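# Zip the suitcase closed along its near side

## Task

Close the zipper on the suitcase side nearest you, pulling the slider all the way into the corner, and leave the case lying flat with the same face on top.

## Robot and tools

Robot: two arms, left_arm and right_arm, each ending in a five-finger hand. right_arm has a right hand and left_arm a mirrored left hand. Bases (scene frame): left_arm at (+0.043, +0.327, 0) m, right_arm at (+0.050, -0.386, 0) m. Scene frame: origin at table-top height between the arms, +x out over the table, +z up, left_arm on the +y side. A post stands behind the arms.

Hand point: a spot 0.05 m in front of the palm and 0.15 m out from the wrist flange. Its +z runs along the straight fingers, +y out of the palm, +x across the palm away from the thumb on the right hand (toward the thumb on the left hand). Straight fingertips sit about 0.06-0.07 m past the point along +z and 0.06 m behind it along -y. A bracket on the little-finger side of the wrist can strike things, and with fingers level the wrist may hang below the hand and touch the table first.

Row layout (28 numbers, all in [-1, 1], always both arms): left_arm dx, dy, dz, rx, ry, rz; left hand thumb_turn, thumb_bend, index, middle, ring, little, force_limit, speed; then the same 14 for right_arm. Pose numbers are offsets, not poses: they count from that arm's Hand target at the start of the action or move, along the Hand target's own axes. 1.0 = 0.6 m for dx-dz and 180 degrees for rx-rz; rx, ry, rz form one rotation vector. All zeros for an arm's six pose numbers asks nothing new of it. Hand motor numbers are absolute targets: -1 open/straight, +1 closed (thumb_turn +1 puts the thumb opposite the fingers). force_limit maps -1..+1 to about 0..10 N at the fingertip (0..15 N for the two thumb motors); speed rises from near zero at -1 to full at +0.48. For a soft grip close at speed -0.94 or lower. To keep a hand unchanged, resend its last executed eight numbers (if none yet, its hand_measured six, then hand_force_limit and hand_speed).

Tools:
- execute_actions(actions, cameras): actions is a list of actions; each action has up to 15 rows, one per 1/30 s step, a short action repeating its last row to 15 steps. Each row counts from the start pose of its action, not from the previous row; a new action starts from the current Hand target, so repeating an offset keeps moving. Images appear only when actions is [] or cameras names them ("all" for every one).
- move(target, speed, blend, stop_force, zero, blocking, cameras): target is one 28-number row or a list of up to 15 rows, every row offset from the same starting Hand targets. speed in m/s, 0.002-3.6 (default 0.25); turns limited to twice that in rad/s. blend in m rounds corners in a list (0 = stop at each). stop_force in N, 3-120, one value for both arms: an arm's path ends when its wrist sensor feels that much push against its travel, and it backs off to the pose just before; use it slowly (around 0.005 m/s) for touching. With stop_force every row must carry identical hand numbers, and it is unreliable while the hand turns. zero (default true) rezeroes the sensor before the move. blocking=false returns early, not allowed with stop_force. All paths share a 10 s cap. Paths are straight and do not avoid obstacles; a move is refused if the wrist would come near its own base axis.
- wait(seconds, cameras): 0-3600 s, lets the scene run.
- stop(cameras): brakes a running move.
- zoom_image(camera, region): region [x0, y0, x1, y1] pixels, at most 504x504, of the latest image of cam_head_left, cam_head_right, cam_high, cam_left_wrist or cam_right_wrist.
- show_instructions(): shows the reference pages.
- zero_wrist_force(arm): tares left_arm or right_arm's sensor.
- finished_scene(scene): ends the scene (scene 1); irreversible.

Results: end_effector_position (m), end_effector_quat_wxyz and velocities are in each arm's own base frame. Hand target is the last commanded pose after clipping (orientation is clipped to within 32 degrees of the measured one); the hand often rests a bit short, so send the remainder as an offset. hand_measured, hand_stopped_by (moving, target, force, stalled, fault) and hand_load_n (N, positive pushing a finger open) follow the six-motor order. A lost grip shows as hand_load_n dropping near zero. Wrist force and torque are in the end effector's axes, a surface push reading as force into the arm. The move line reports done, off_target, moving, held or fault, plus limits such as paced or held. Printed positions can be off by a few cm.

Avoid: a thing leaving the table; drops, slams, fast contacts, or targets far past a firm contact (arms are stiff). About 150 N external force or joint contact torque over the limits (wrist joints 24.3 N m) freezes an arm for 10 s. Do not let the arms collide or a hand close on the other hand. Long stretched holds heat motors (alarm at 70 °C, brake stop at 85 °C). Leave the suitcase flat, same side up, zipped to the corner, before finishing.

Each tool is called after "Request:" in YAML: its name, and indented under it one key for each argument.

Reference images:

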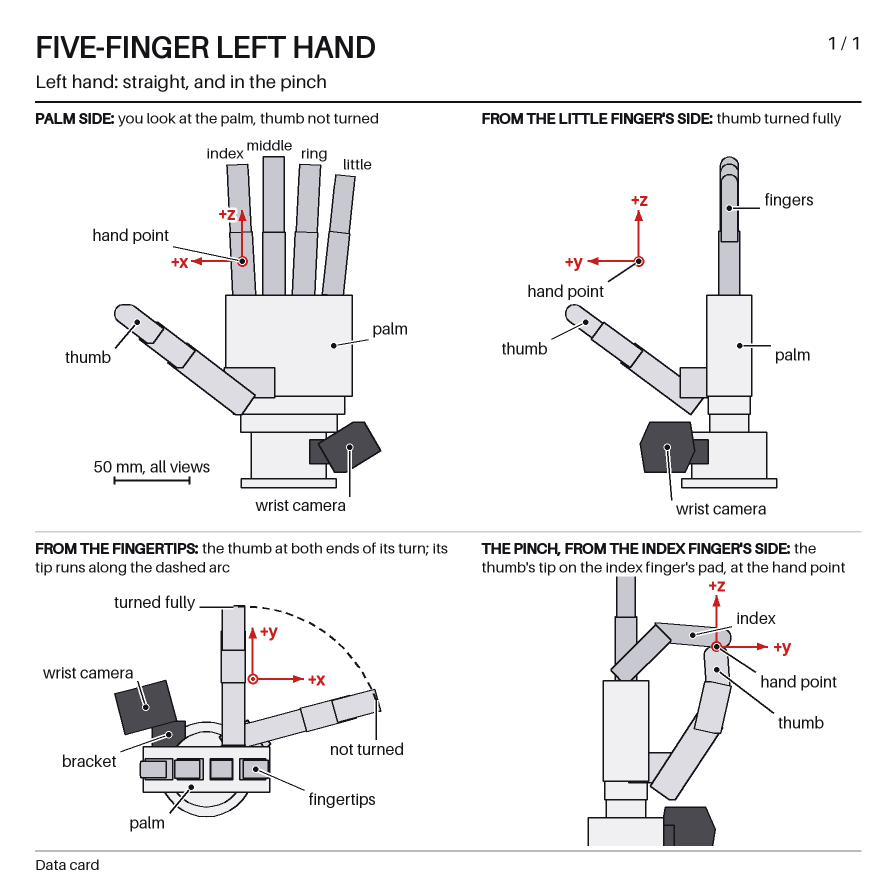

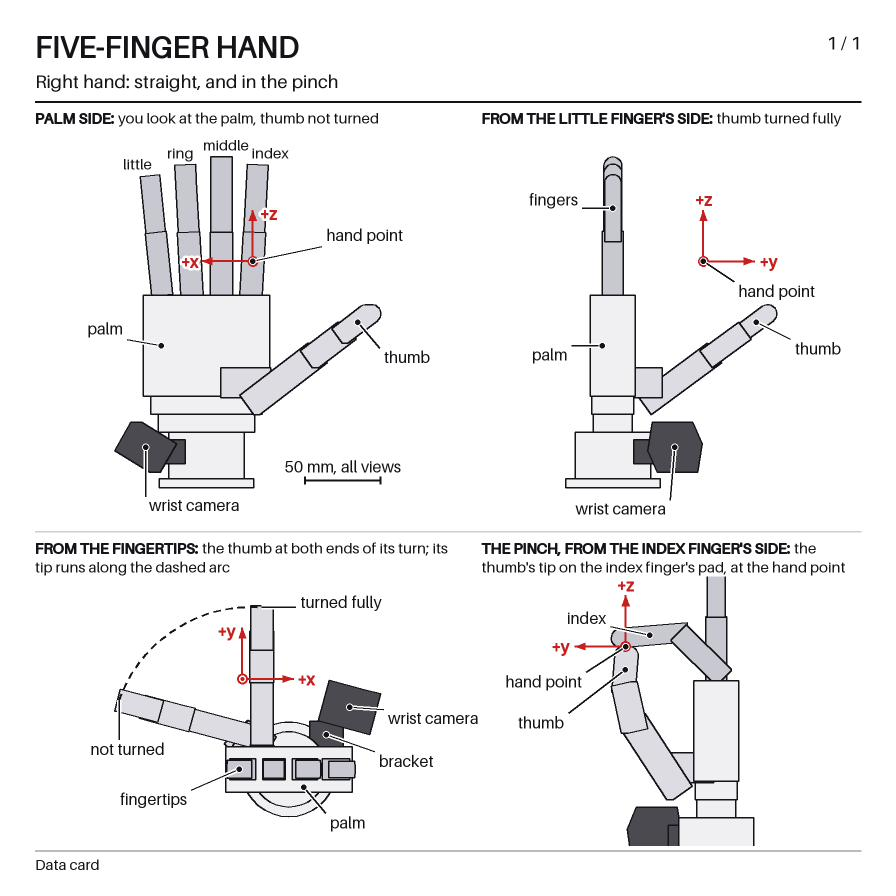

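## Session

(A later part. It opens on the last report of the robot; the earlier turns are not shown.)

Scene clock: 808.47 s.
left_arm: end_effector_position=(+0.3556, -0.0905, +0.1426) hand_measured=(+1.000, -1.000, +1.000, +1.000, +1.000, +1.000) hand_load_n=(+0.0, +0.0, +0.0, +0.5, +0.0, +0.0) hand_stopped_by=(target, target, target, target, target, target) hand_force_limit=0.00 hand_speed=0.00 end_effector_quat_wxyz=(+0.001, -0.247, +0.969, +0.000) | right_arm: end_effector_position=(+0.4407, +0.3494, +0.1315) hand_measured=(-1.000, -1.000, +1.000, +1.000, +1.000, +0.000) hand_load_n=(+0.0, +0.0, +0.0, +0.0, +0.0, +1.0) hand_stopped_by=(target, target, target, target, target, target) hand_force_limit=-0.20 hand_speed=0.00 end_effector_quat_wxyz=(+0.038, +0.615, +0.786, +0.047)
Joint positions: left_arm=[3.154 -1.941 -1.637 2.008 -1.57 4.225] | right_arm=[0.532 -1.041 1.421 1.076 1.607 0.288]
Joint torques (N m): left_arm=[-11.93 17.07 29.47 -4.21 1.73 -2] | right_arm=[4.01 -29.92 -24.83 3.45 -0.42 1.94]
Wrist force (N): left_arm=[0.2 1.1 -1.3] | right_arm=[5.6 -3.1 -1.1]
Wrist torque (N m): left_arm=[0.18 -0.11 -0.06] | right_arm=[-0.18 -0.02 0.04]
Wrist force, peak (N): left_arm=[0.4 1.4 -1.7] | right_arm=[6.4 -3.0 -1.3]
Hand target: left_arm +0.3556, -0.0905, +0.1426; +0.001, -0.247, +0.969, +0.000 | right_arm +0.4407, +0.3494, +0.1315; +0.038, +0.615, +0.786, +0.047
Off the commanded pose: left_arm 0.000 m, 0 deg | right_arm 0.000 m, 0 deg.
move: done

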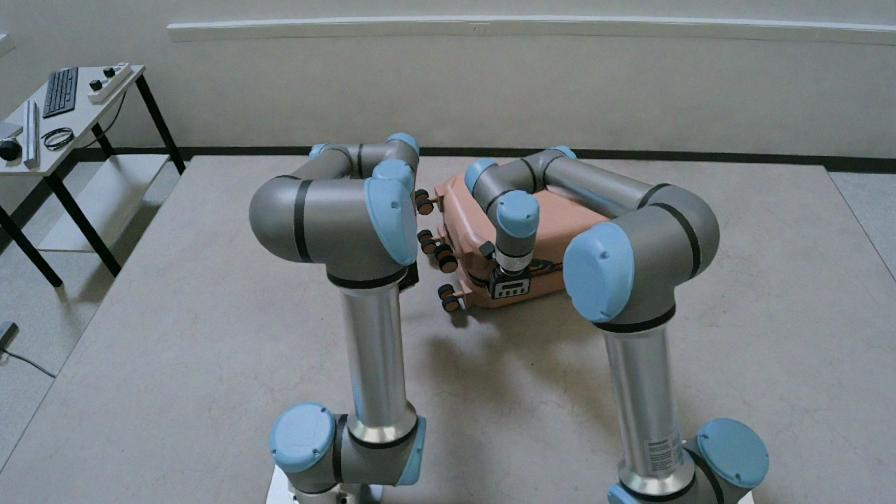

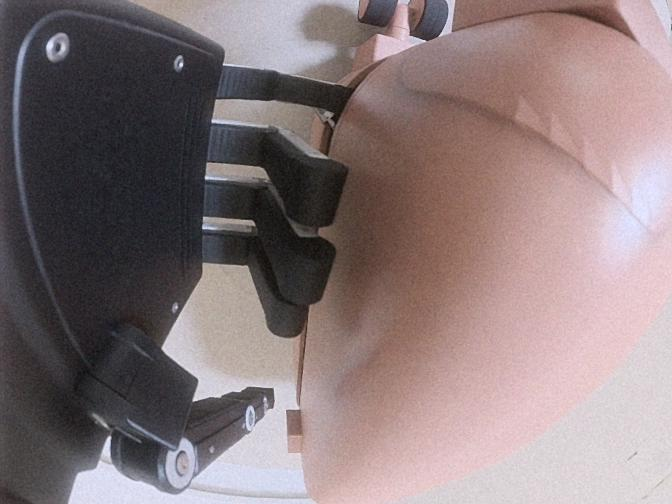

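Request:
move:
  target: [0,0,0,0,0,0,1,-1,1,1,1,1,0,0,0.004,-0.05,-0.006,0,0,0,-1,-1,1,1,1,0,-0.2,0]
  speed: 0.08
  cameras: ["cam_right_wrist","cam_head_left","cam_head_right"]

Request:
zoom_image:
  camera: "cam_right_wrist"
  region: [340, 60, 460, 180]

Request:
zoom_image:
  camera: "cam_head_left"
  region: [460, 245, 510, 295]

Scene clock: 811.50 s.
left_arm: end_effector_position=(+0.3556, -0.0905, +0.1426) hand_measured=(+1.000, -1.000, +1.000, +1.000, +1.000, +1.000) hand_load_n=(+0.0, +0.0, +0.0, +0.0, +0.0, +0.0) hand_stopped_by=(target, target, target, target, target, target) hand_force_limit=0.00 hand_speed=0.00 end_effector_quat_wxyz=(+0.001, -0.247, +0.969, +0.000) | right_arm: end_effector_position=(+0.4107, +0.3445, +0.1314) hand_measured=(-1.000, -1.000, +1.000, +1.000, +1.000, +0.000) hand_load_n=(+0.0, +0.0, +0.5, +0.0, +0.0, +0.0) hand_stopped_by=(target, target, target, target, target, target) hand_force_limit=-0.20 hand_speed=0.00 end_effector_quat_wxyz=(+0.038, +0.615, +0.786, +0.047)
Joint positions: left_arm=[3.154 -1.941 -1.637 2.008 -1.57 4.225] | right_arm=[0.556 -1.096 1.506 1.046 1.61 0.312]
Joint torques (N m): left_arm=[-11.91 16.41 29.26 -4.2 1.58 -1.92] | right_arm=[-8.43 -26.45 -22.36 4.15 1.07 -1.21]
Wrist force (N): left_arm=[0.2 1.3 -1.2] | right_arm=[-0.8 -1.0 -0.2]
Wrist torque (N m): left_arm=[0.19 -0.10 -0.06] | right_arm=[-0.08 0.20 -0.02]
Wrist force, peak (N): left_arm=[0.2 1.4 -1.6] | right_arm=[6.0 -3.0 -0.9]
Hand target: left_arm +0.3556, -0.0905, +0.1426; +0.001, -0.247, +0.969, +0.000 | right_arm +0.4107, +0.3445, +0.1314; +0.038, +0.615, +0.786, +0.047
Off the commanded pose: left_arm 0.000 m, 0 deg | right_arm 0.000 m, 0 deg.
move: done
Images, in order (width x height): cam_head_left 896x504, cam_head_right 896x504, cam_right_wrist 672x504.

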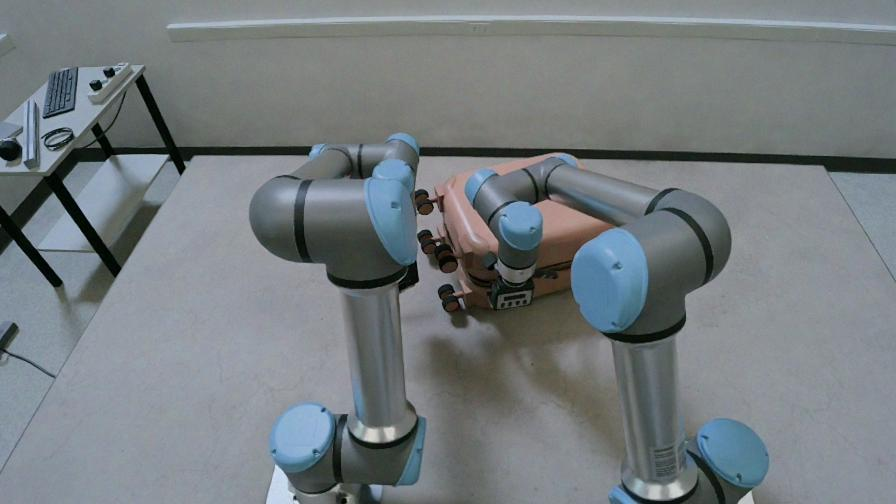

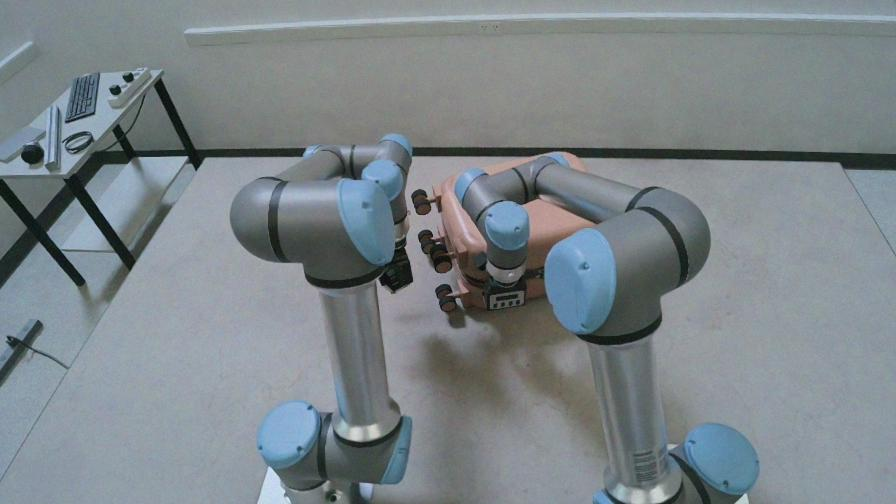

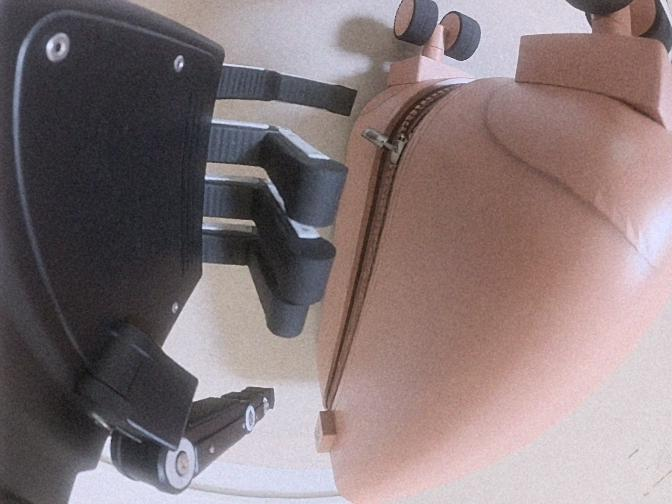

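Scaled by 4.200 from the camera's image (finer frame: 960x720).

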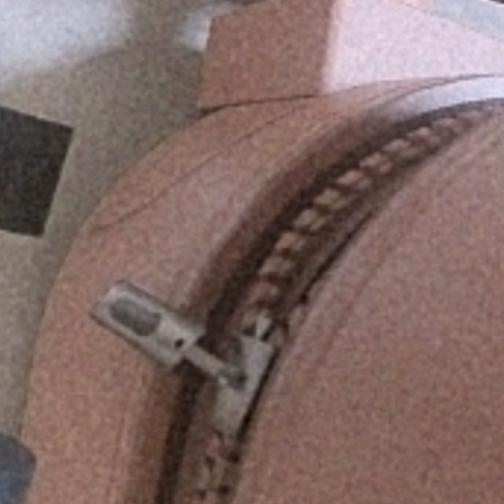

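Scaled by 10.080 from the camera's image (finer frame: 1280x720).

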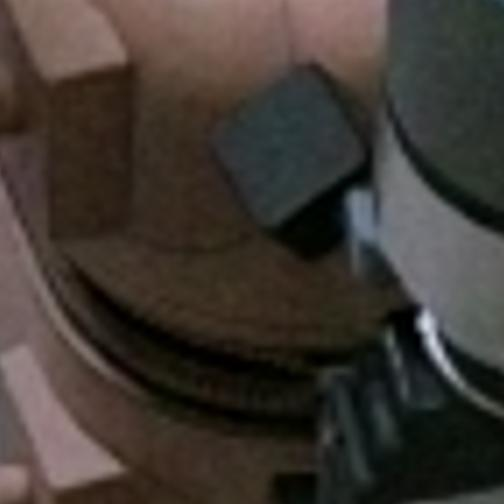

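Request:
move:
  target: [0,0,0,0,0,0,1,-1,1,1,1,1,0,0,0,-0.2748,-0.0337,0,-0.00677,0.05514,-1,-1,1,1,1,0,-0.2,0]
  speed: 0.3
  cameras: ["cam_right_wrist"]

Request:
zoom_image:
  camera: "cam_right_wrist"
  region: [530, 120, 610, 200]

Request:
zoom_image:
  camera: "cam_right_wrist"
  region: [440, 100, 640, 260]

Scene clock: 813.50 s.
left_arm: end_effector_position=(+0.3556, -0.0905, +0.1426) hand_measured=(+1.000, -1.000, +1.000, +1.000, +1.000, +1.000) hand_load_n=(+0.0, +0.0, +0.0, +0.5, +0.0, +0.0) hand_stopped_by=(target, target, target, target, target, target) hand_force_limit=0.00 hand_speed=0.00 end_effector_quat_wxyz=(+0.001, -0.247, +0.969, +0.000) | right_arm: end_effector_position=(+0.2496, +0.3047, +0.1317) hand_measured=(-1.000, -1.000, +1.000, +1.000, +1.000, +0.000) hand_load_n=(+0.0, +0.0, +0.0, +0.0, +0.0, +0.0) hand_stopped_by=(target, target, target, target, target, target) hand_force_limit=-0.20 hand_speed=0.00 end_effector_quat_wxyz=(+0.042, +0.682, +0.729, +0.043)
Joint positions: left_arm=[3.154 -1.941 -1.637 2.008 -1.57 4.225] | right_arm=[0.752 -1.336 1.853 0.961 1.649 0.681]
Joint torques (N m): left_arm=[-11.95 16.92 28.88 -4.12 1.49 -1.88] | right_arm=[5.64 -28.6 -8.11 3.96 -2.62 1.77]
Wrist force (N): left_arm=[0.4 1.1 -1.4] | right_arm=[-0.6 -0.6 -0.3]
Wrist torque (N m): left_arm=[0.17 -0.12 -0.05] | right_arm=[-0.04 0.15 0.07]
Wrist force, peak (N): left_arm=[0.3 1.4 -1.6] | right_arm=[-0.6 -3.3 -0.3]
Hand target: left_arm +0.3556, -0.0905, +0.1426; +0.001, -0.247, +0.969, +0.000 | right_arm +0.2495, +0.3047, +0.1317; +0.042, +0.682, +0.729, +0.043
Off the commanded pose: left_arm 0.000 m, 0 deg | right_arm 0.000 m, 0 deg.
move: done

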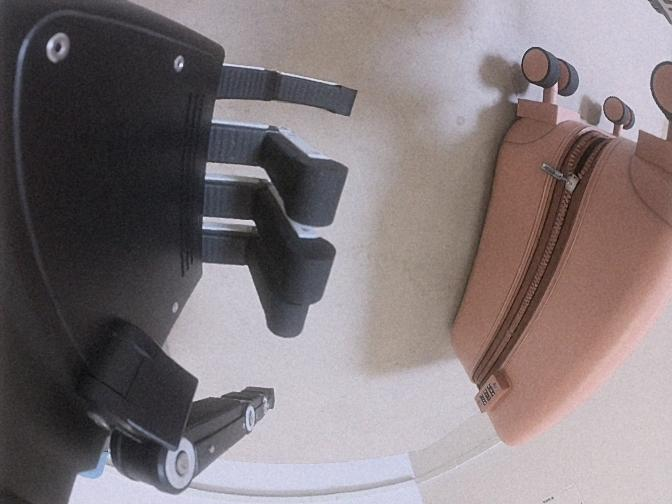

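Scaled by 6.300 from the camera's image (finer frame: 960x720).

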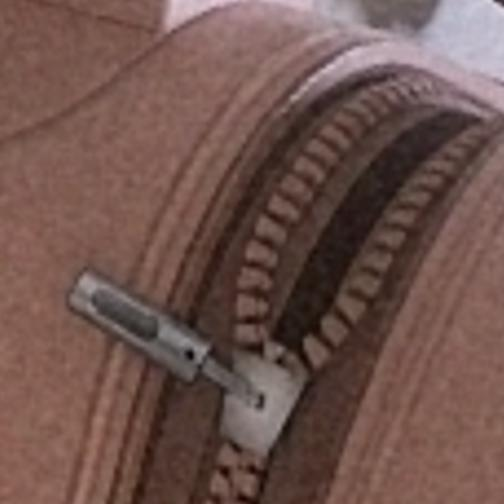

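Scaled by 2.520 from the camera's image (finer frame: 960x720).

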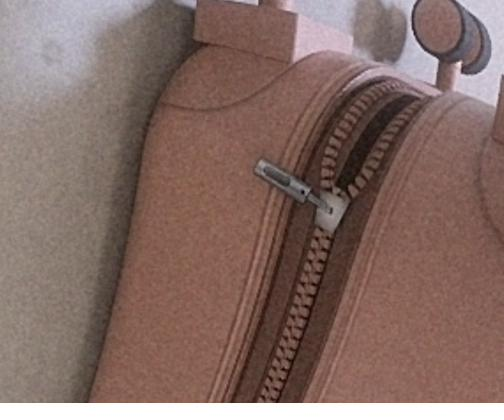

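Request:
move:
  target: [0,0,0,0,0,0,1,-1,1,1,1,1,0,0,-0.0137,0.2897,0.0349,0,0.00677,-0.05514,-1,-1,1,1,1,0,-0.2,0]
  speed: 0.3

Request:
move:
  target: [0,0,0,0,0,0,1,-1,1,1,1,1,0,0,0.0,0.055,0.0068,0,0,0,-1,-1,1,1,1,0,-0.2,0]
  speed: 0.015
  stop_force: 2.5
  cameras: ["cam_head_left","cam_right_wrist"]

Request:
zoom_image:
  camera: "cam_head_left"
  region: [460, 245, 510, 295]

Request:
zoom_image:
  camera: "cam_right_wrist"
  region: [320, 20, 440, 140]

Scene clock: 819.17 s.
left_arm: end_effector_position=(+0.3556, -0.0905, +0.1426) hand_measured=(+1.000, -1.000, +1.000, +1.000, +1.000, +1.000) hand_load_n=(+0.0, +0.0, +0.0, +0.0, +0.0, +0.0) hand_stopped_by=(target, target, target, target, target, target) hand_force_limit=0.00 hand_speed=0.00 end_effector_quat_wxyz=(+0.001, -0.247, +0.969, +0.000) | right_arm: end_effector_position=(+0.4246, +0.3083, +0.1318) hand_measured=(-1.000, -1.000, +1.000, +1.000, +1.000, +0.000) hand_load_n=(+0.0, +0.0, +0.0, +0.0, +0.0, +0.0) hand_stopped_by=(target, target, target, target, target, target) hand_force_limit=-0.20 hand_speed=0.00 end_effector_quat_wxyz=(+0.038, +0.615, +0.786, +0.047)
Joint positions: left_arm=[3.154 -1.941 -1.637 2.008 -1.57 4.225] | right_arm=[0.47 -1.133 1.561 1.026 1.6 0.227]
Joint torques (N m): left_arm=[-11.58 16.45 29.02 -4.19 1.36 -1.81] | right_arm=[-7.03 -25.99 -21.95 1.86 2.53 -1.33]
Wrist force (N): left_arm=[0.0 1.5 -1.2] | right_arm=[-1.1 -0.7 -0.4]
Wrist torque (N m): left_arm=[0.22 -0.06 -0.08] | right_arm=[-0.03 0.26 -0.04]
Wrist force, peak (N): left_arm=[0.2 1.4 -1.7] | right_arm=[-0.2 -3.3 -0.6]
Hand target: left_arm +0.3556, -0.0905, +0.1426; +0.001, -0.247, +0.969, +0.000 | right_arm +0.4247, +0.3083, +0.1319; +0.038, +0.615, +0.786, +0.047
Off the commanded pose: left_arm 0.000 m, 0 deg | right_arm 0.000 m, 0 deg.
move: done

stop_force must be a number from 3 to 120 (N); nothing of the call was run

This scene's latest camera images include none from cam_head_left. They are from: cam_right_wrist. cam_head_left's image comes with the result of a call that names it in "cameras".

Scaled by 4.200 from the camera's image (finer frame: 960x720).
This view is cut from an older image: the scene may have changed since it was taken.

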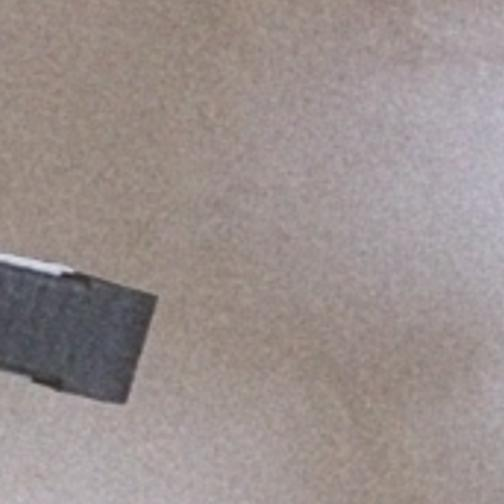

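Request:
move:
  target: [0,0,0,0,0,0,1,-1,1,1,1,1,0,0,0.0121,0.0447,0.0055,0,0,0,-1,-1,1,1,1,0,-0.2,0]
  speed: 0.015
  stop_force: 3
  cameras: ["cam_head_left","cam_right_wrist"]

Request:
zoom_image:
  camera: "cam_head_left"
  region: [460, 245, 510, 295]

Request:
zoom_image:
  camera: "cam_right_wrist"
  region: [320, 20, 440, 140]

Scene clock: 822.13 s.
left_arm: end_effector_position=(+0.3556, -0.0905, +0.1426) hand_measured=(+1.000, -1.000, +1.000, +1.000, +1.000, +1.000) hand_load_n=(+0.0, +0.0, +0.0, +0.5, +0.0, +0.0) hand_stopped_by=(target, target, target, target, target, target) hand_force_limit=0.00 hand_speed=0.00 end_effector_quat_wxyz=(+0.001, -0.247, +0.969, +0.000) | right_arm: end_effector_position=(+0.4462, +0.3202, +0.1318) hand_measured=(-1.000, -1.000, +1.000, +1.000, +1.000, +0.000) hand_load_n=(+0.0, +0.0, +0.0, +0.0, +0.0, +0.0) hand_stopped_by=(target, target, target, target, target, target) hand_force_limit=-0.20 hand_speed=0.00 end_effector_quat_wxyz=(+0.038, +0.615, +0.786, +0.047)
Joint positions: left_arm=[3.154 -1.941 -1.637 2.008 -1.57 4.225] | right_arm=[0.472 -1.079 1.479 1.054 1.6 0.228]
Joint torques (N m): left_arm=[-11.76 16.69 28.85 -4.11 1.25 -1.91] | right_arm=[-3.69 -42.31 -7.56 1.94 1.92 -0.09]
Wrist force (N): left_arm=[0.3 1.0 -1.6] | right_arm=[-1.1 -2.7 -0.8]
Wrist torque (N m): left_arm=[0.17 -0.13 -0.04] | right_arm=[-0.07 0.19 -0.14]
Wrist force, peak (N): left_arm=[0.2 1.4 -1.7] | right_arm=[-2.8 -7.2 -1.6]
Hand target: left_arm +0.3556, -0.0905, +0.1426; +0.001, -0.247, +0.969, +0.000 | right_arm +0.4462, +0.3202, +0.1318; +0.038, +0.615, +0.786, +0.047 (not the last commanded pose)
Off the commanded pose: left_arm 0.000 m, 0 deg | right_arm 0.003 m, 0 deg.
move: contact (right_arm)

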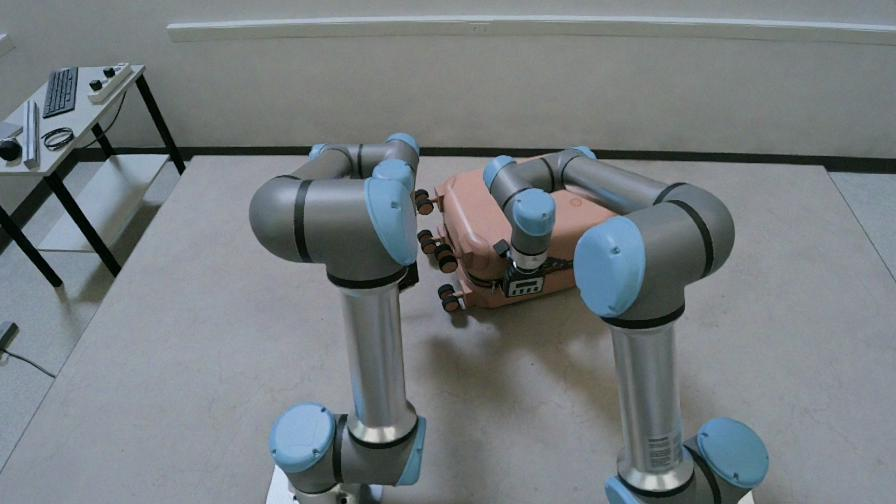

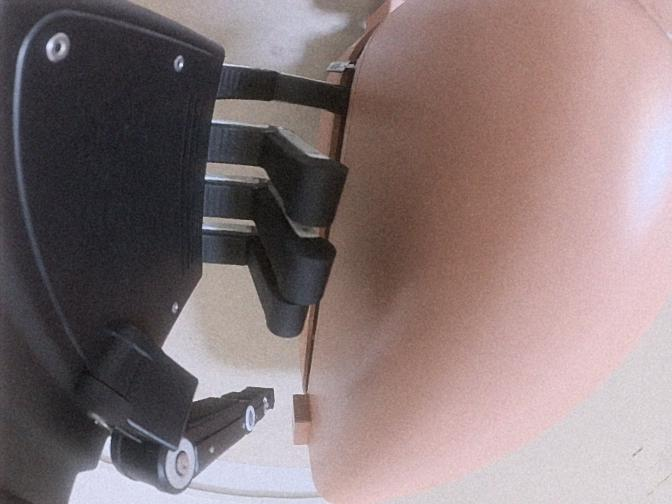

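Scaled by 10.080 from the camera's image (finer frame: 1280x720).

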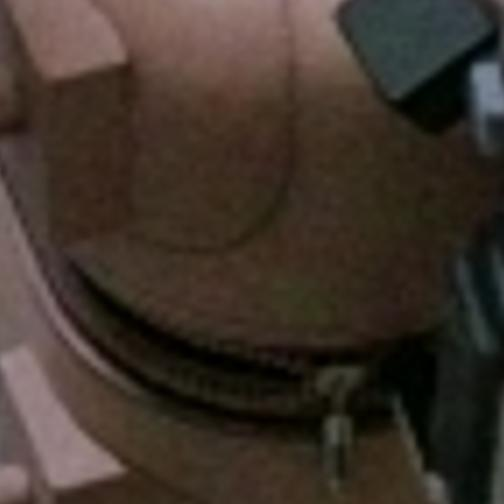

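Scaled by 4.200 from the camera's image (finer frame: 960x720).

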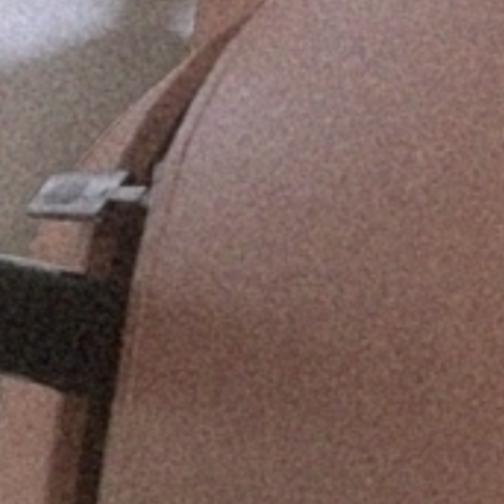

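Request:
move:
  target: [0,-0.115,0,0,0,0,1,-1,1,1,1,1,0,0,0,0,0,0,0,0,-1,-1,1,1,1,0,-0.2,0]
  speed: 0.03
  stop_force: 7

Request:
move:
  target: [0,-0.004,0,0,0,0,1,-1,1,1,1,1,0,0,0.0117,0.0015,0.0002,0,0,0,-1,-1,1,1,1,0,-0.2,0]
  speed: 0.01
  stop_force: 12
  cameras: ["cam_head_left","cam_right_wrist"]

Request:
zoom_image:
  camera: "cam_head_left"
  region: [460, 245, 510, 295]

Request:
zoom_image:
  camera: "cam_right_wrist"
  region: [320, 20, 440, 140]

Scene clock: 826.50 s.
left_arm: end_effector_position=(+0.3804, -0.1361, +0.1426) hand_measured=(+1.000, -1.000, +1.000, +1.000, +1.000, +1.000) hand_load_n=(+0.5, +0.0, +0.5, +0.0, +0.0, +0.0) hand_stopped_by=(target, target, target, target, target, target) hand_force_limit=0.00 hand_speed=0.00 end_effector_quat_wxyz=(+0.001, -0.247, +0.969, +0.000) | right_arm: end_effector_position=(+0.4462, +0.3202, +0.1318) hand_measured=(-1.000, -1.000, +1.000, +1.000, +1.000, +0.000) hand_load_n=(+0.0, +0.0, +0.5, +0.0, +0.0, +0.5) hand_stopped_by=(target, target, target, target, target, target) hand_force_limit=-0.20 hand_speed=0.00 end_effector_quat_wxyz=(+0.038, +0.615, +0.786, +0.047)
Joint positions: left_arm=[3.05 -2.028 -1.508 1.967 -1.57 4.122] | right_arm=[0.472 -1.079 1.479 1.054 1.6 0.228]
Joint torques (N m): left_arm=[8.49 44.13 19.24 -3.31 1.86 -1.96] | right_arm=[-7.8 -41.86 -6.19 3.24 -2.03 -0.89]
Wrist force (N): left_arm=[-0.1 1.3 -1.6] | right_arm=[-0.9 -1.8 -0.5]
Wrist torque (N m): left_arm=[0.22 -0.03 -0.24] | right_arm=[-0.06 0.15 -0.08]
Wrist force, peak (N): left_arm=[0.9 11.5 -1.9] | right_arm=[-1.3 -3.1 -0.9]
Hand target: left_arm +0.3804, -0.1360, +0.1426; +0.001, -0.247, +0.969, +0.000 (not the last commanded pose) | right_arm +0.4462, +0.3202, +0.1318; +0.038, +0.615, +0.786, +0.047
Off the commanded pose: left_arm 0.017 m, 0 deg | right_arm 0.000 m, 0 deg.
move: contact (left_arm)

Scene clock: 828.03 s.
left_arm: end_effector_position=(+0.3812, -0.1376, +0.1426) hand_measured=(+1.000, -1.000, +1.000, +1.000, +1.000, +1.000) hand_load_n=(+0.0, +0.0, +0.0, +0.0, +0.0, +0.0) hand_stopped_by=(target, target, target, target, target, target) hand_force_limit=0.00 hand_speed=0.00 end_effector_quat_wxyz=(+0.001, -0.247, +0.969, +0.000) | right_arm: end_effector_position=(+0.4457, +0.3246, +0.1318) hand_measured=(-1.000, -1.000, +1.000, +1.000, +1.000, +0.000) hand_load_n=(+0.0, +0.0, +0.0, +0.0, +0.0, +1.0) hand_stopped_by=(target, target, target, target, target, target) hand_force_limit=-0.20 hand_speed=0.00 end_effector_quat_wxyz=(+0.038, +0.615, +0.786, +0.047)
Joint positions: left_arm=[3.047 -2.031 -1.503 1.965 -1.57 4.118] | right_arm=[0.481 -1.073 1.47 1.058 1.602 0.237]
Joint torques (N m): left_arm=[7.32 45.44 3.27 -0.49 1.63 1.62] | right_arm=[-5.16 -41.8 -8.57 -0.53 -4.31 -1.21]
Wrist force (N): left_arm=[-5.6 13.3 -2.5] | right_arm=[-7.9 -7.5 -1.1]
Wrist torque (N m): left_arm=[1.05 0.28 -0.46] | right_arm=[-0.32 0.10 -0.38]
Wrist force, peak (N): left_arm=[-5.1 14.9 -2.7] | right_arm=[-13.8 -9.7 -1.5]
Hand target: left_arm +0.3812, -0.1376, +0.1426; +0.001, -0.247, +0.969, +0.000 (not the last commanded pose) | right_arm +0.4457, +0.3246, +0.1318; +0.038, +0.615, +0.786, +0.047 (not the last commanded pose)
Off the commanded pose: left_arm 0.001 m, 0 deg | right_arm 0.003 m, 0 deg.
move: contact (left_arm, right_arm)

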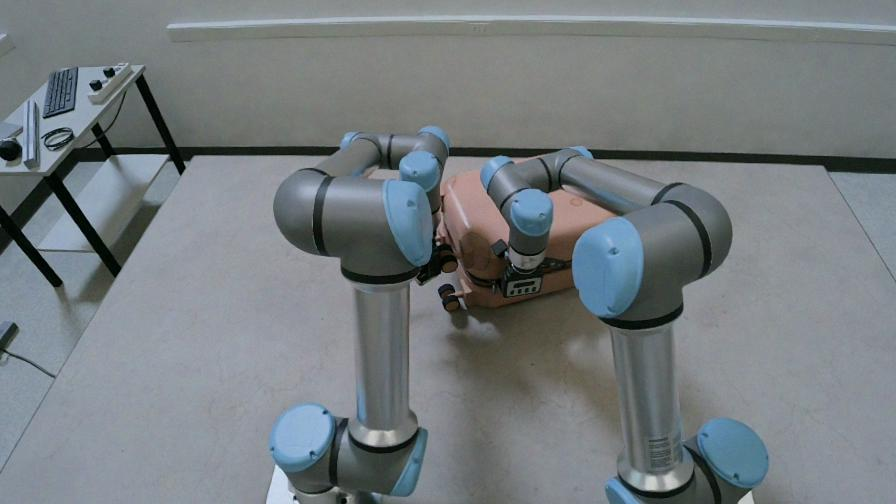

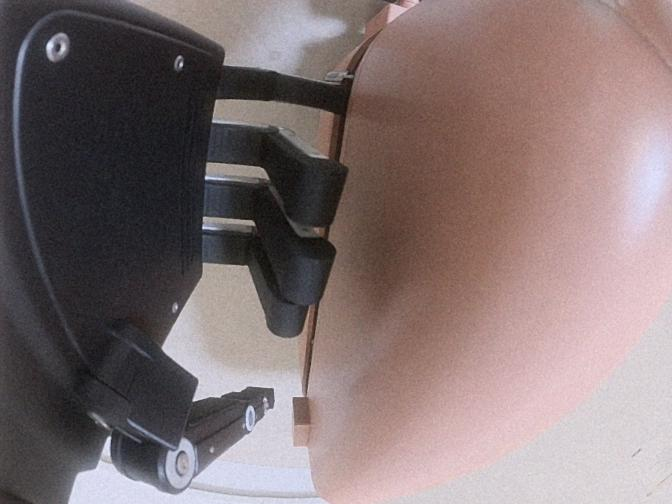

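Scaled by 10.080 from the camera's image (finer frame: 1280x720).

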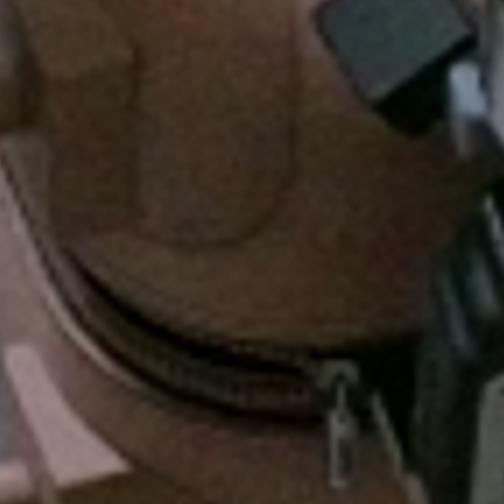

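Scaled by 4.200 from the camera's image (finer frame: 960x720).

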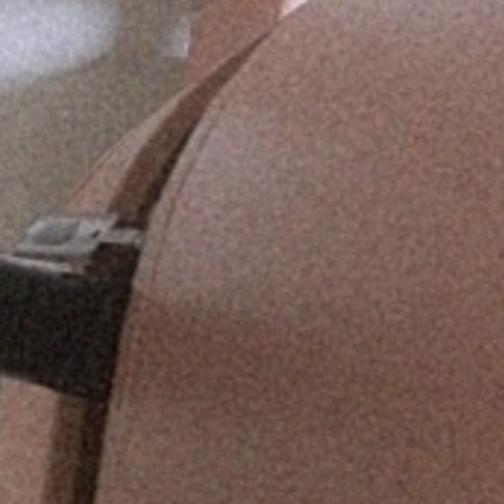

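Request:
move:
  target: [0,0,0,0,0,0,1,-1,1,1,1,1,0,0,0.0067,0.0003,0,0,0,0,-1,-1,1,1,1,0,-0.2,0]
  speed: 0.01
  cameras: ["cam_head_left","cam_right_wrist"]

Request:
zoom_image:
  camera: "cam_head_left"
  region: [460, 245, 510, 295]

Request:
zoom_image:
  camera: "cam_right_wrist"
  region: [320, 20, 440, 140]

Scene clock: 829.17 s.
left_arm: end_effector_position=(+0.3812, -0.1376, +0.1426) hand_measured=(+1.000, -1.000, +1.000, +1.000, +1.000, +1.000) hand_load_n=(-0.5, +0.0, +0.0, +0.0, +0.0, +0.0) hand_stopped_by=(target, target, target, target, target, target) hand_force_limit=0.00 hand_speed=0.00 end_effector_quat_wxyz=(+0.001, -0.247, +0.969, +0.000) | right_arm: end_effector_position=(+0.4449, +0.3286, +0.1318) hand_measured=(-1.000, -1.000, +1.000, +1.000, +1.000, +0.000) hand_load_n=(+0.0, +0.0, +0.0, +0.0, +0.0, +0.5) hand_stopped_by=(target, target, target, target, target, target) hand_force_limit=-0.20 hand_speed=0.00 end_effector_quat_wxyz=(+0.038, +0.615, +0.786, +0.047)
Joint positions: left_arm=[3.047 -2.031 -1.503 1.965 -1.57 4.118] | right_arm=[0.49 -1.068 1.462 1.061 1.603 0.246]
Joint torques (N m): left_arm=[3.26 45.76 3.38 -1.26 1.68 1.54] | right_arm=[4.98 -31.12 -25.48 -1.2 -3.35 -0.57]
Wrist force (N): left_arm=[-10.2 17.8 -2.5] | right_arm=[-23.4 -13.4 -2.0]
Wrist torque (N m): left_arm=[1.36 0.46 -0.80] | right_arm=[-0.62 0.30 -0.85]
Wrist force, peak (N): left_arm=[-10.5 17.6 -2.3] | right_arm=[-23.6 -13.4 -1.9]
Hand target: left_arm +0.3812, -0.1376, +0.1426; +0.001, -0.247, +0.969, +0.000 | right_arm +0.4449, +0.3286, +0.1318; +0.038, +0.615, +0.786, +0.047
Off the commanded pose: left_arm 0.000 m, 0 deg | right_arm 0.000 m, 0 deg.
move: done

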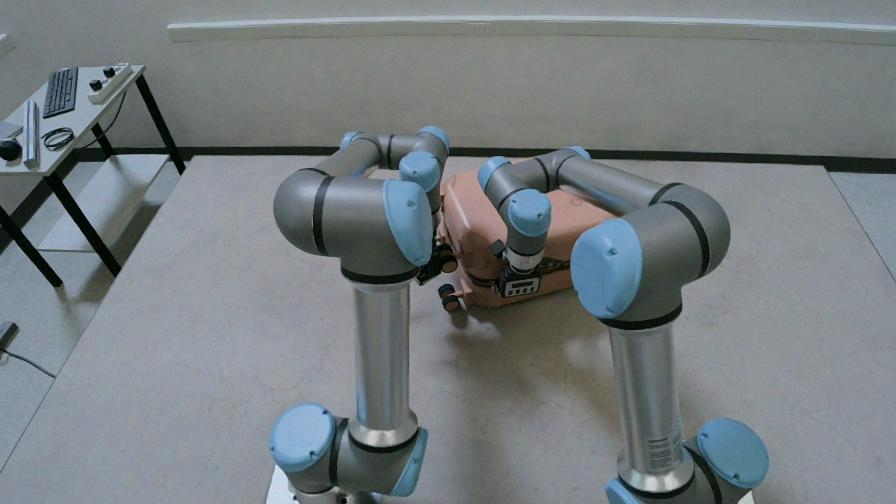

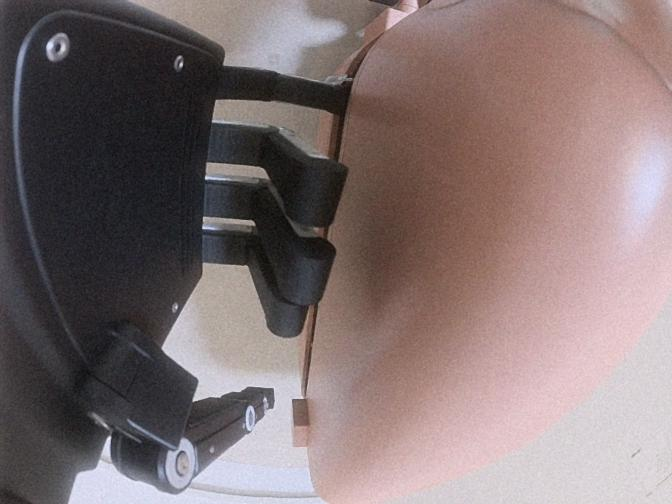

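Scaled by 10.080 from the camera's image (finer frame: 1280x720).

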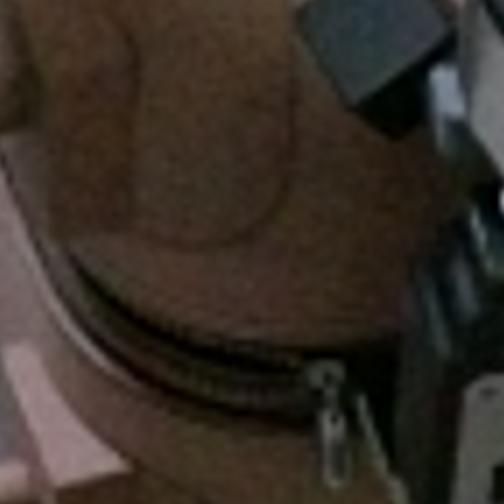

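Scaled by 4.200 from the camera's image (finer frame: 960x720).

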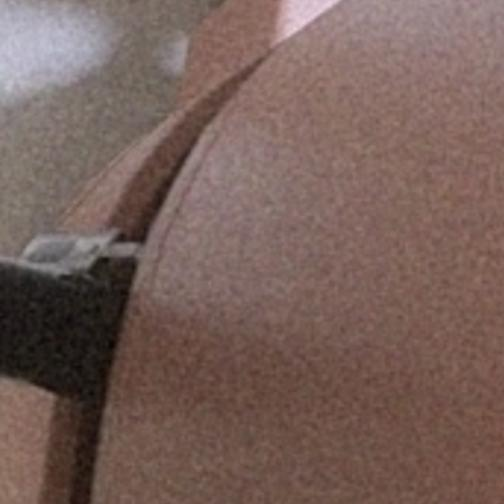

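Request:
move:
  target: [0,0,0,0,0,0,1,-1,1,1,1,1,0,0,0.0075,-0.0010,-0.0001,0,0,0,-1,-1,1,1,1,0,-0.2,0]
  speed: 0.01
  cameras: ["cam_head_left","cam_right_wrist"]

Request:
zoom_image:
  camera: "cam_head_left"
  region: [460, 245, 510, 295]

Request:
zoom_image:
  camera: "cam_right_wrist"
  region: [320, 20, 440, 140]

Scene clock: 831.30 s.
left_arm: end_effector_position=(+0.3812, -0.1376, +0.1426) hand_measured=(+1.000, -1.000, +1.000, +1.000, +1.000, +1.000) hand_load_n=(+0.5, +0.0, +0.0, +0.0, +0.0, +0.0) hand_stopped_by=(target, target, target, target, target, target) hand_force_limit=0.00 hand_speed=0.00 end_effector_quat_wxyz=(+0.001, -0.247, +0.969, +0.000) | right_arm: end_effector_position=(+0.4432, +0.3329, +0.1318) hand_measured=(-1.000, -1.000, +1.000, +1.000, +1.000, +0.000) hand_load_n=(+0.0, -0.5, +0.0, +0.0, +0.0, +1.5) hand_stopped_by=(target, target, target, target, target, target) hand_force_limit=-0.20 hand_speed=0.00 end_effector_quat_wxyz=(+0.038, +0.615, +0.786, +0.047)
Joint positions: left_arm=[3.047 -2.031 -1.503 1.965 -1.57 4.118] | right_arm=[0.499 -1.064 1.456 1.063 1.604 0.255]
Joint torques (N m): left_arm=[-13.86 45.3 3.29 -3.93 1.66 0.76] | right_arm=[-6.44 -30.3 -22.56 2.56 2.4 0.32]
Wrist force (N): left_arm=[-1.9 4.4 -2.1] | right_arm=[-2.3 -5.9 -0.7]
Wrist torque (N m): left_arm=[0.43 0.02 -0.20] | right_arm=[-0.18 0.03 -0.29]
Wrist force, peak (N): left_arm=[-10.3 17.8 -2.2] | right_arm=[-24.0 -13.3 -1.9]
Hand target: left_arm +0.3812, -0.1376, +0.1426; +0.001, -0.247, +0.969, +0.000 | right_arm +0.4433, +0.3328, +0.1318; +0.038, +0.615, +0.786, +0.047
Off the commanded pose: left_arm 0.000 m, 0 deg | right_arm 0.000 m, 0 deg.
move: done

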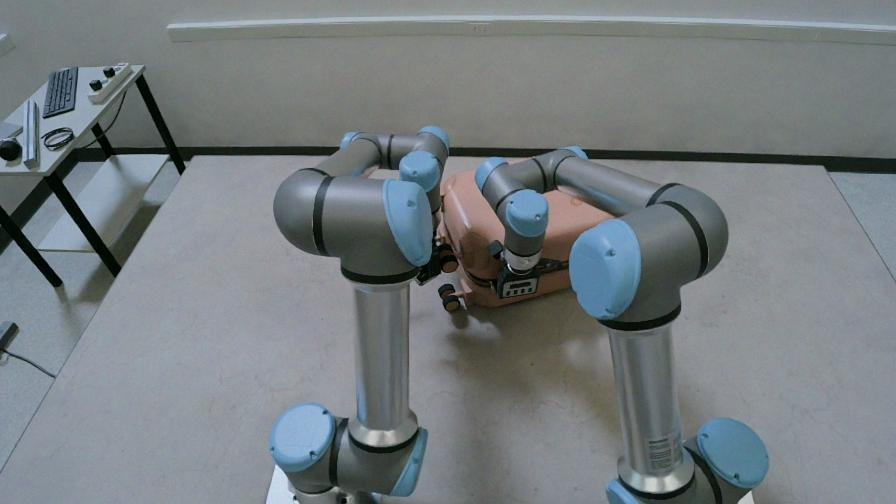

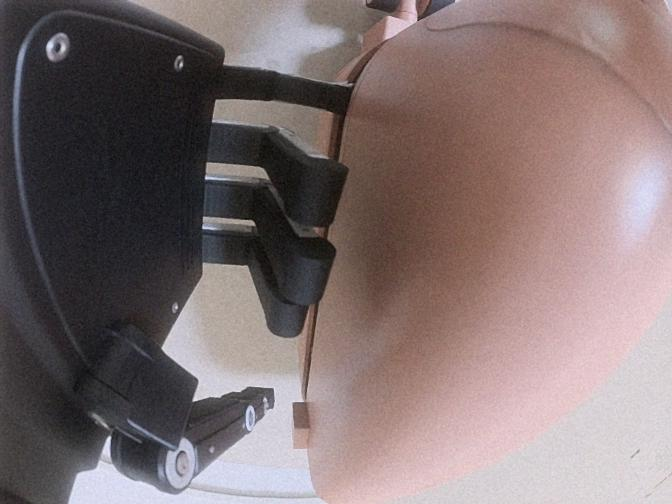

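Scaled by 10.080 from the camera's image (finer frame: 1280x720).

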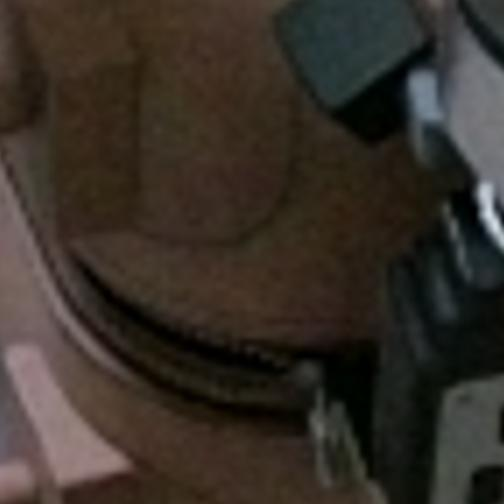

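Scaled by 4.200 from the camera's image (finer frame: 960x720).

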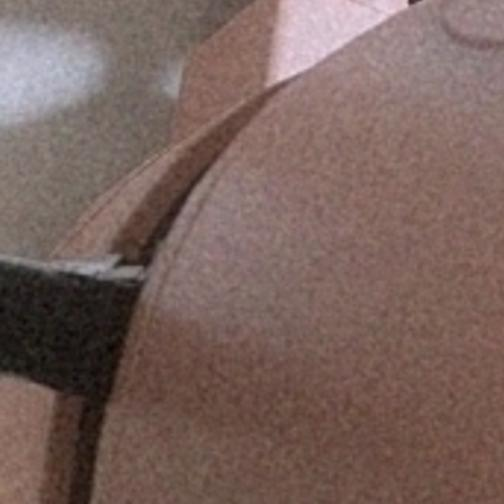

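Request:
zoom_image:
  camera: "cam_head_left"
  region: [480, 270, 505, 295]

Request:
zoom_image:
  camera: "cam_right_wrist"
  region: [320, 50, 370, 100]

Scaled by 20.160 from the camera's image (finer frame: 1280x720).

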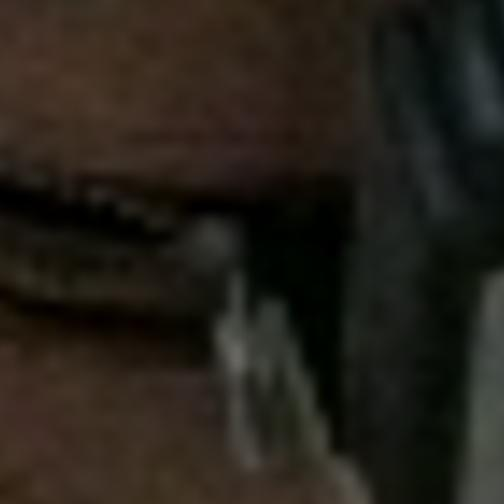

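Scaled by 10.080 from the camera's image (finer frame: 960x720).

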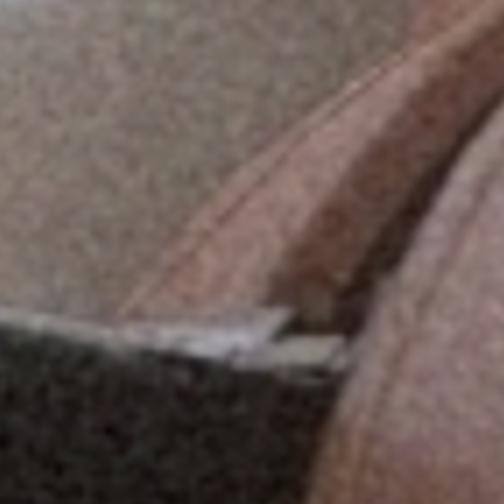

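Request:
move:
  target: [0,0,0,0,0,0,1,-1,1,1,1,1,0,0,0.0067,-0.0003,0,0,0,0,-1,-1,1,1,1,0,-0.2,0]
  speed: 0.01
  cameras: ["cam_head_left","cam_right_wrist"]

Request:
zoom_image:
  camera: "cam_head_left"
  region: [460, 245, 510, 295]

Request:
zoom_image:
  camera: "cam_right_wrist"
  region: [320, 50, 370, 100]

Scene clock: 833.40 s.
left_arm: end_effector_position=(+0.3812, -0.1376, +0.1426) hand_measured=(+1.000, -1.000, +1.000, +1.000, +1.000, +1.000) hand_load_n=(+0.0, +0.0, +0.0, +0.0, +0.0, +0.0) hand_stopped_by=(target, target, target, target, target, target) hand_force_limit=0.00 hand_speed=0.00 end_effector_quat_wxyz=(+0.001, -0.247, +0.969, +0.000) | right_arm: end_effector_position=(+0.4421, +0.3367, +0.1318) hand_measured=(-1.000, -1.000, +1.000, +1.000, +1.000, +0.000) hand_load_n=(+0.0, +0.0, +0.0, +0.0, +0.0, +0.5) hand_stopped_by=(target, target, target, target, target, target) hand_force_limit=-0.20 hand_speed=0.00 end_effector_quat_wxyz=(+0.038, +0.615, +0.786, +0.047)
Joint positions: left_arm=[3.047 -2.031 -1.503 1.965 -1.57 4.118] | right_arm=[0.507 -1.06 1.449 1.066 1.605 0.264]
Joint torques (N m): left_arm=[-8.95 44.52 4.23 -2.69 1.69 0.02] | right_arm=[-0.2 -30.12 -22.78 1.29 -0.2 -0.17]
Wrist force (N): left_arm=[-4.6 6.7 -2.3] | right_arm=[-12.1 -7.2 -0.9]
Wrist torque (N m): left_arm=[0.64 0.18 -0.40] | right_arm=[-0.30 0.28 -0.45]
Wrist force, peak (N): left_arm=[-4.9 6.6 -2.1] | right_arm=[-12.5 -7.1 -1.1]
Hand target: left_arm +0.3812, -0.1376, +0.1426; +0.001, -0.247, +0.969, +0.000 | right_arm +0.4421, +0.3366, +0.1317; +0.038, +0.615, +0.786, +0.047
Off the commanded pose: left_arm 0.000 m, 0 deg | right_arm 0.000 m, 0 deg.
move: done

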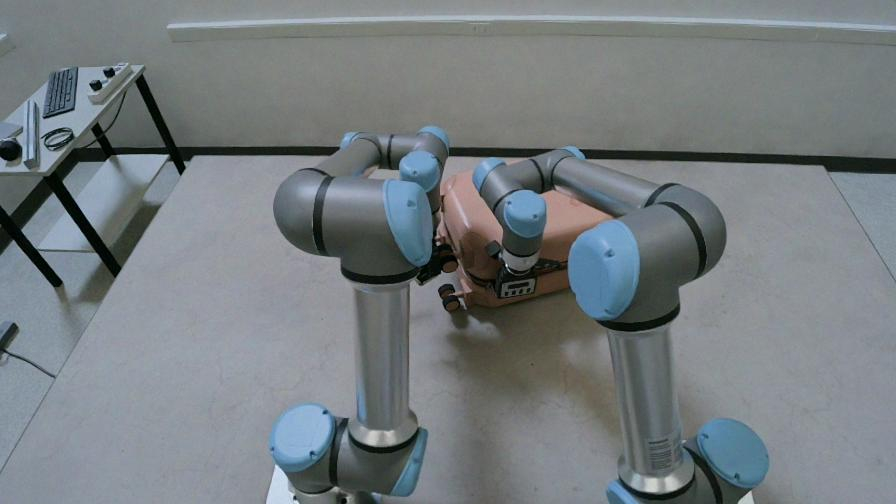

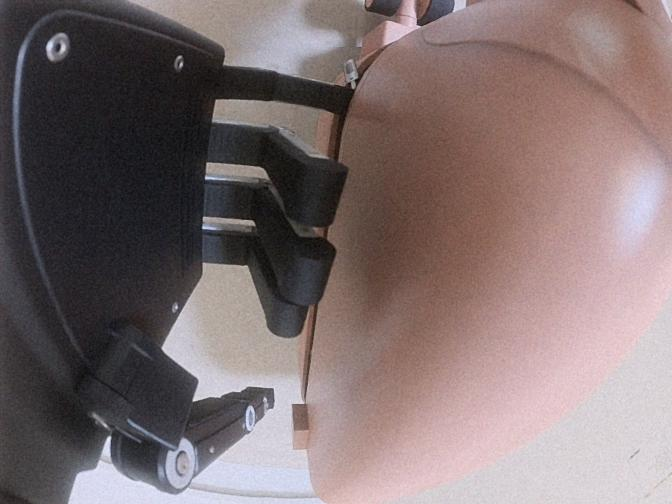

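Scaled by 10.080 from the camera's image (finer frame: 1280x720).

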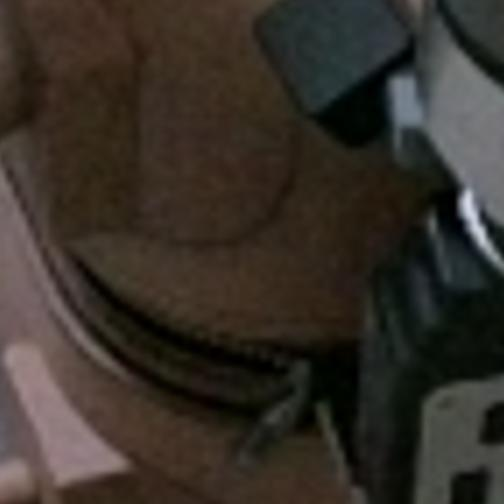

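Scaled by 10.080 from the camera's image (finer frame: 960x720).

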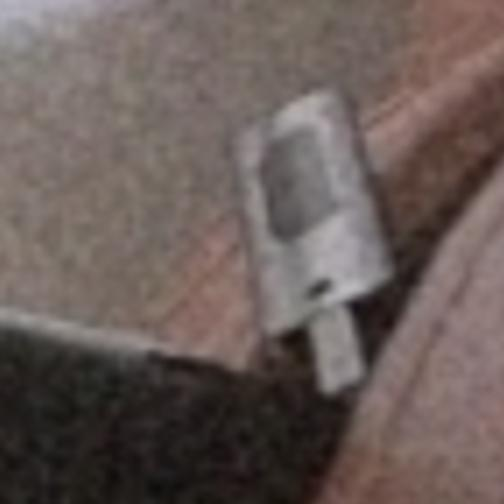

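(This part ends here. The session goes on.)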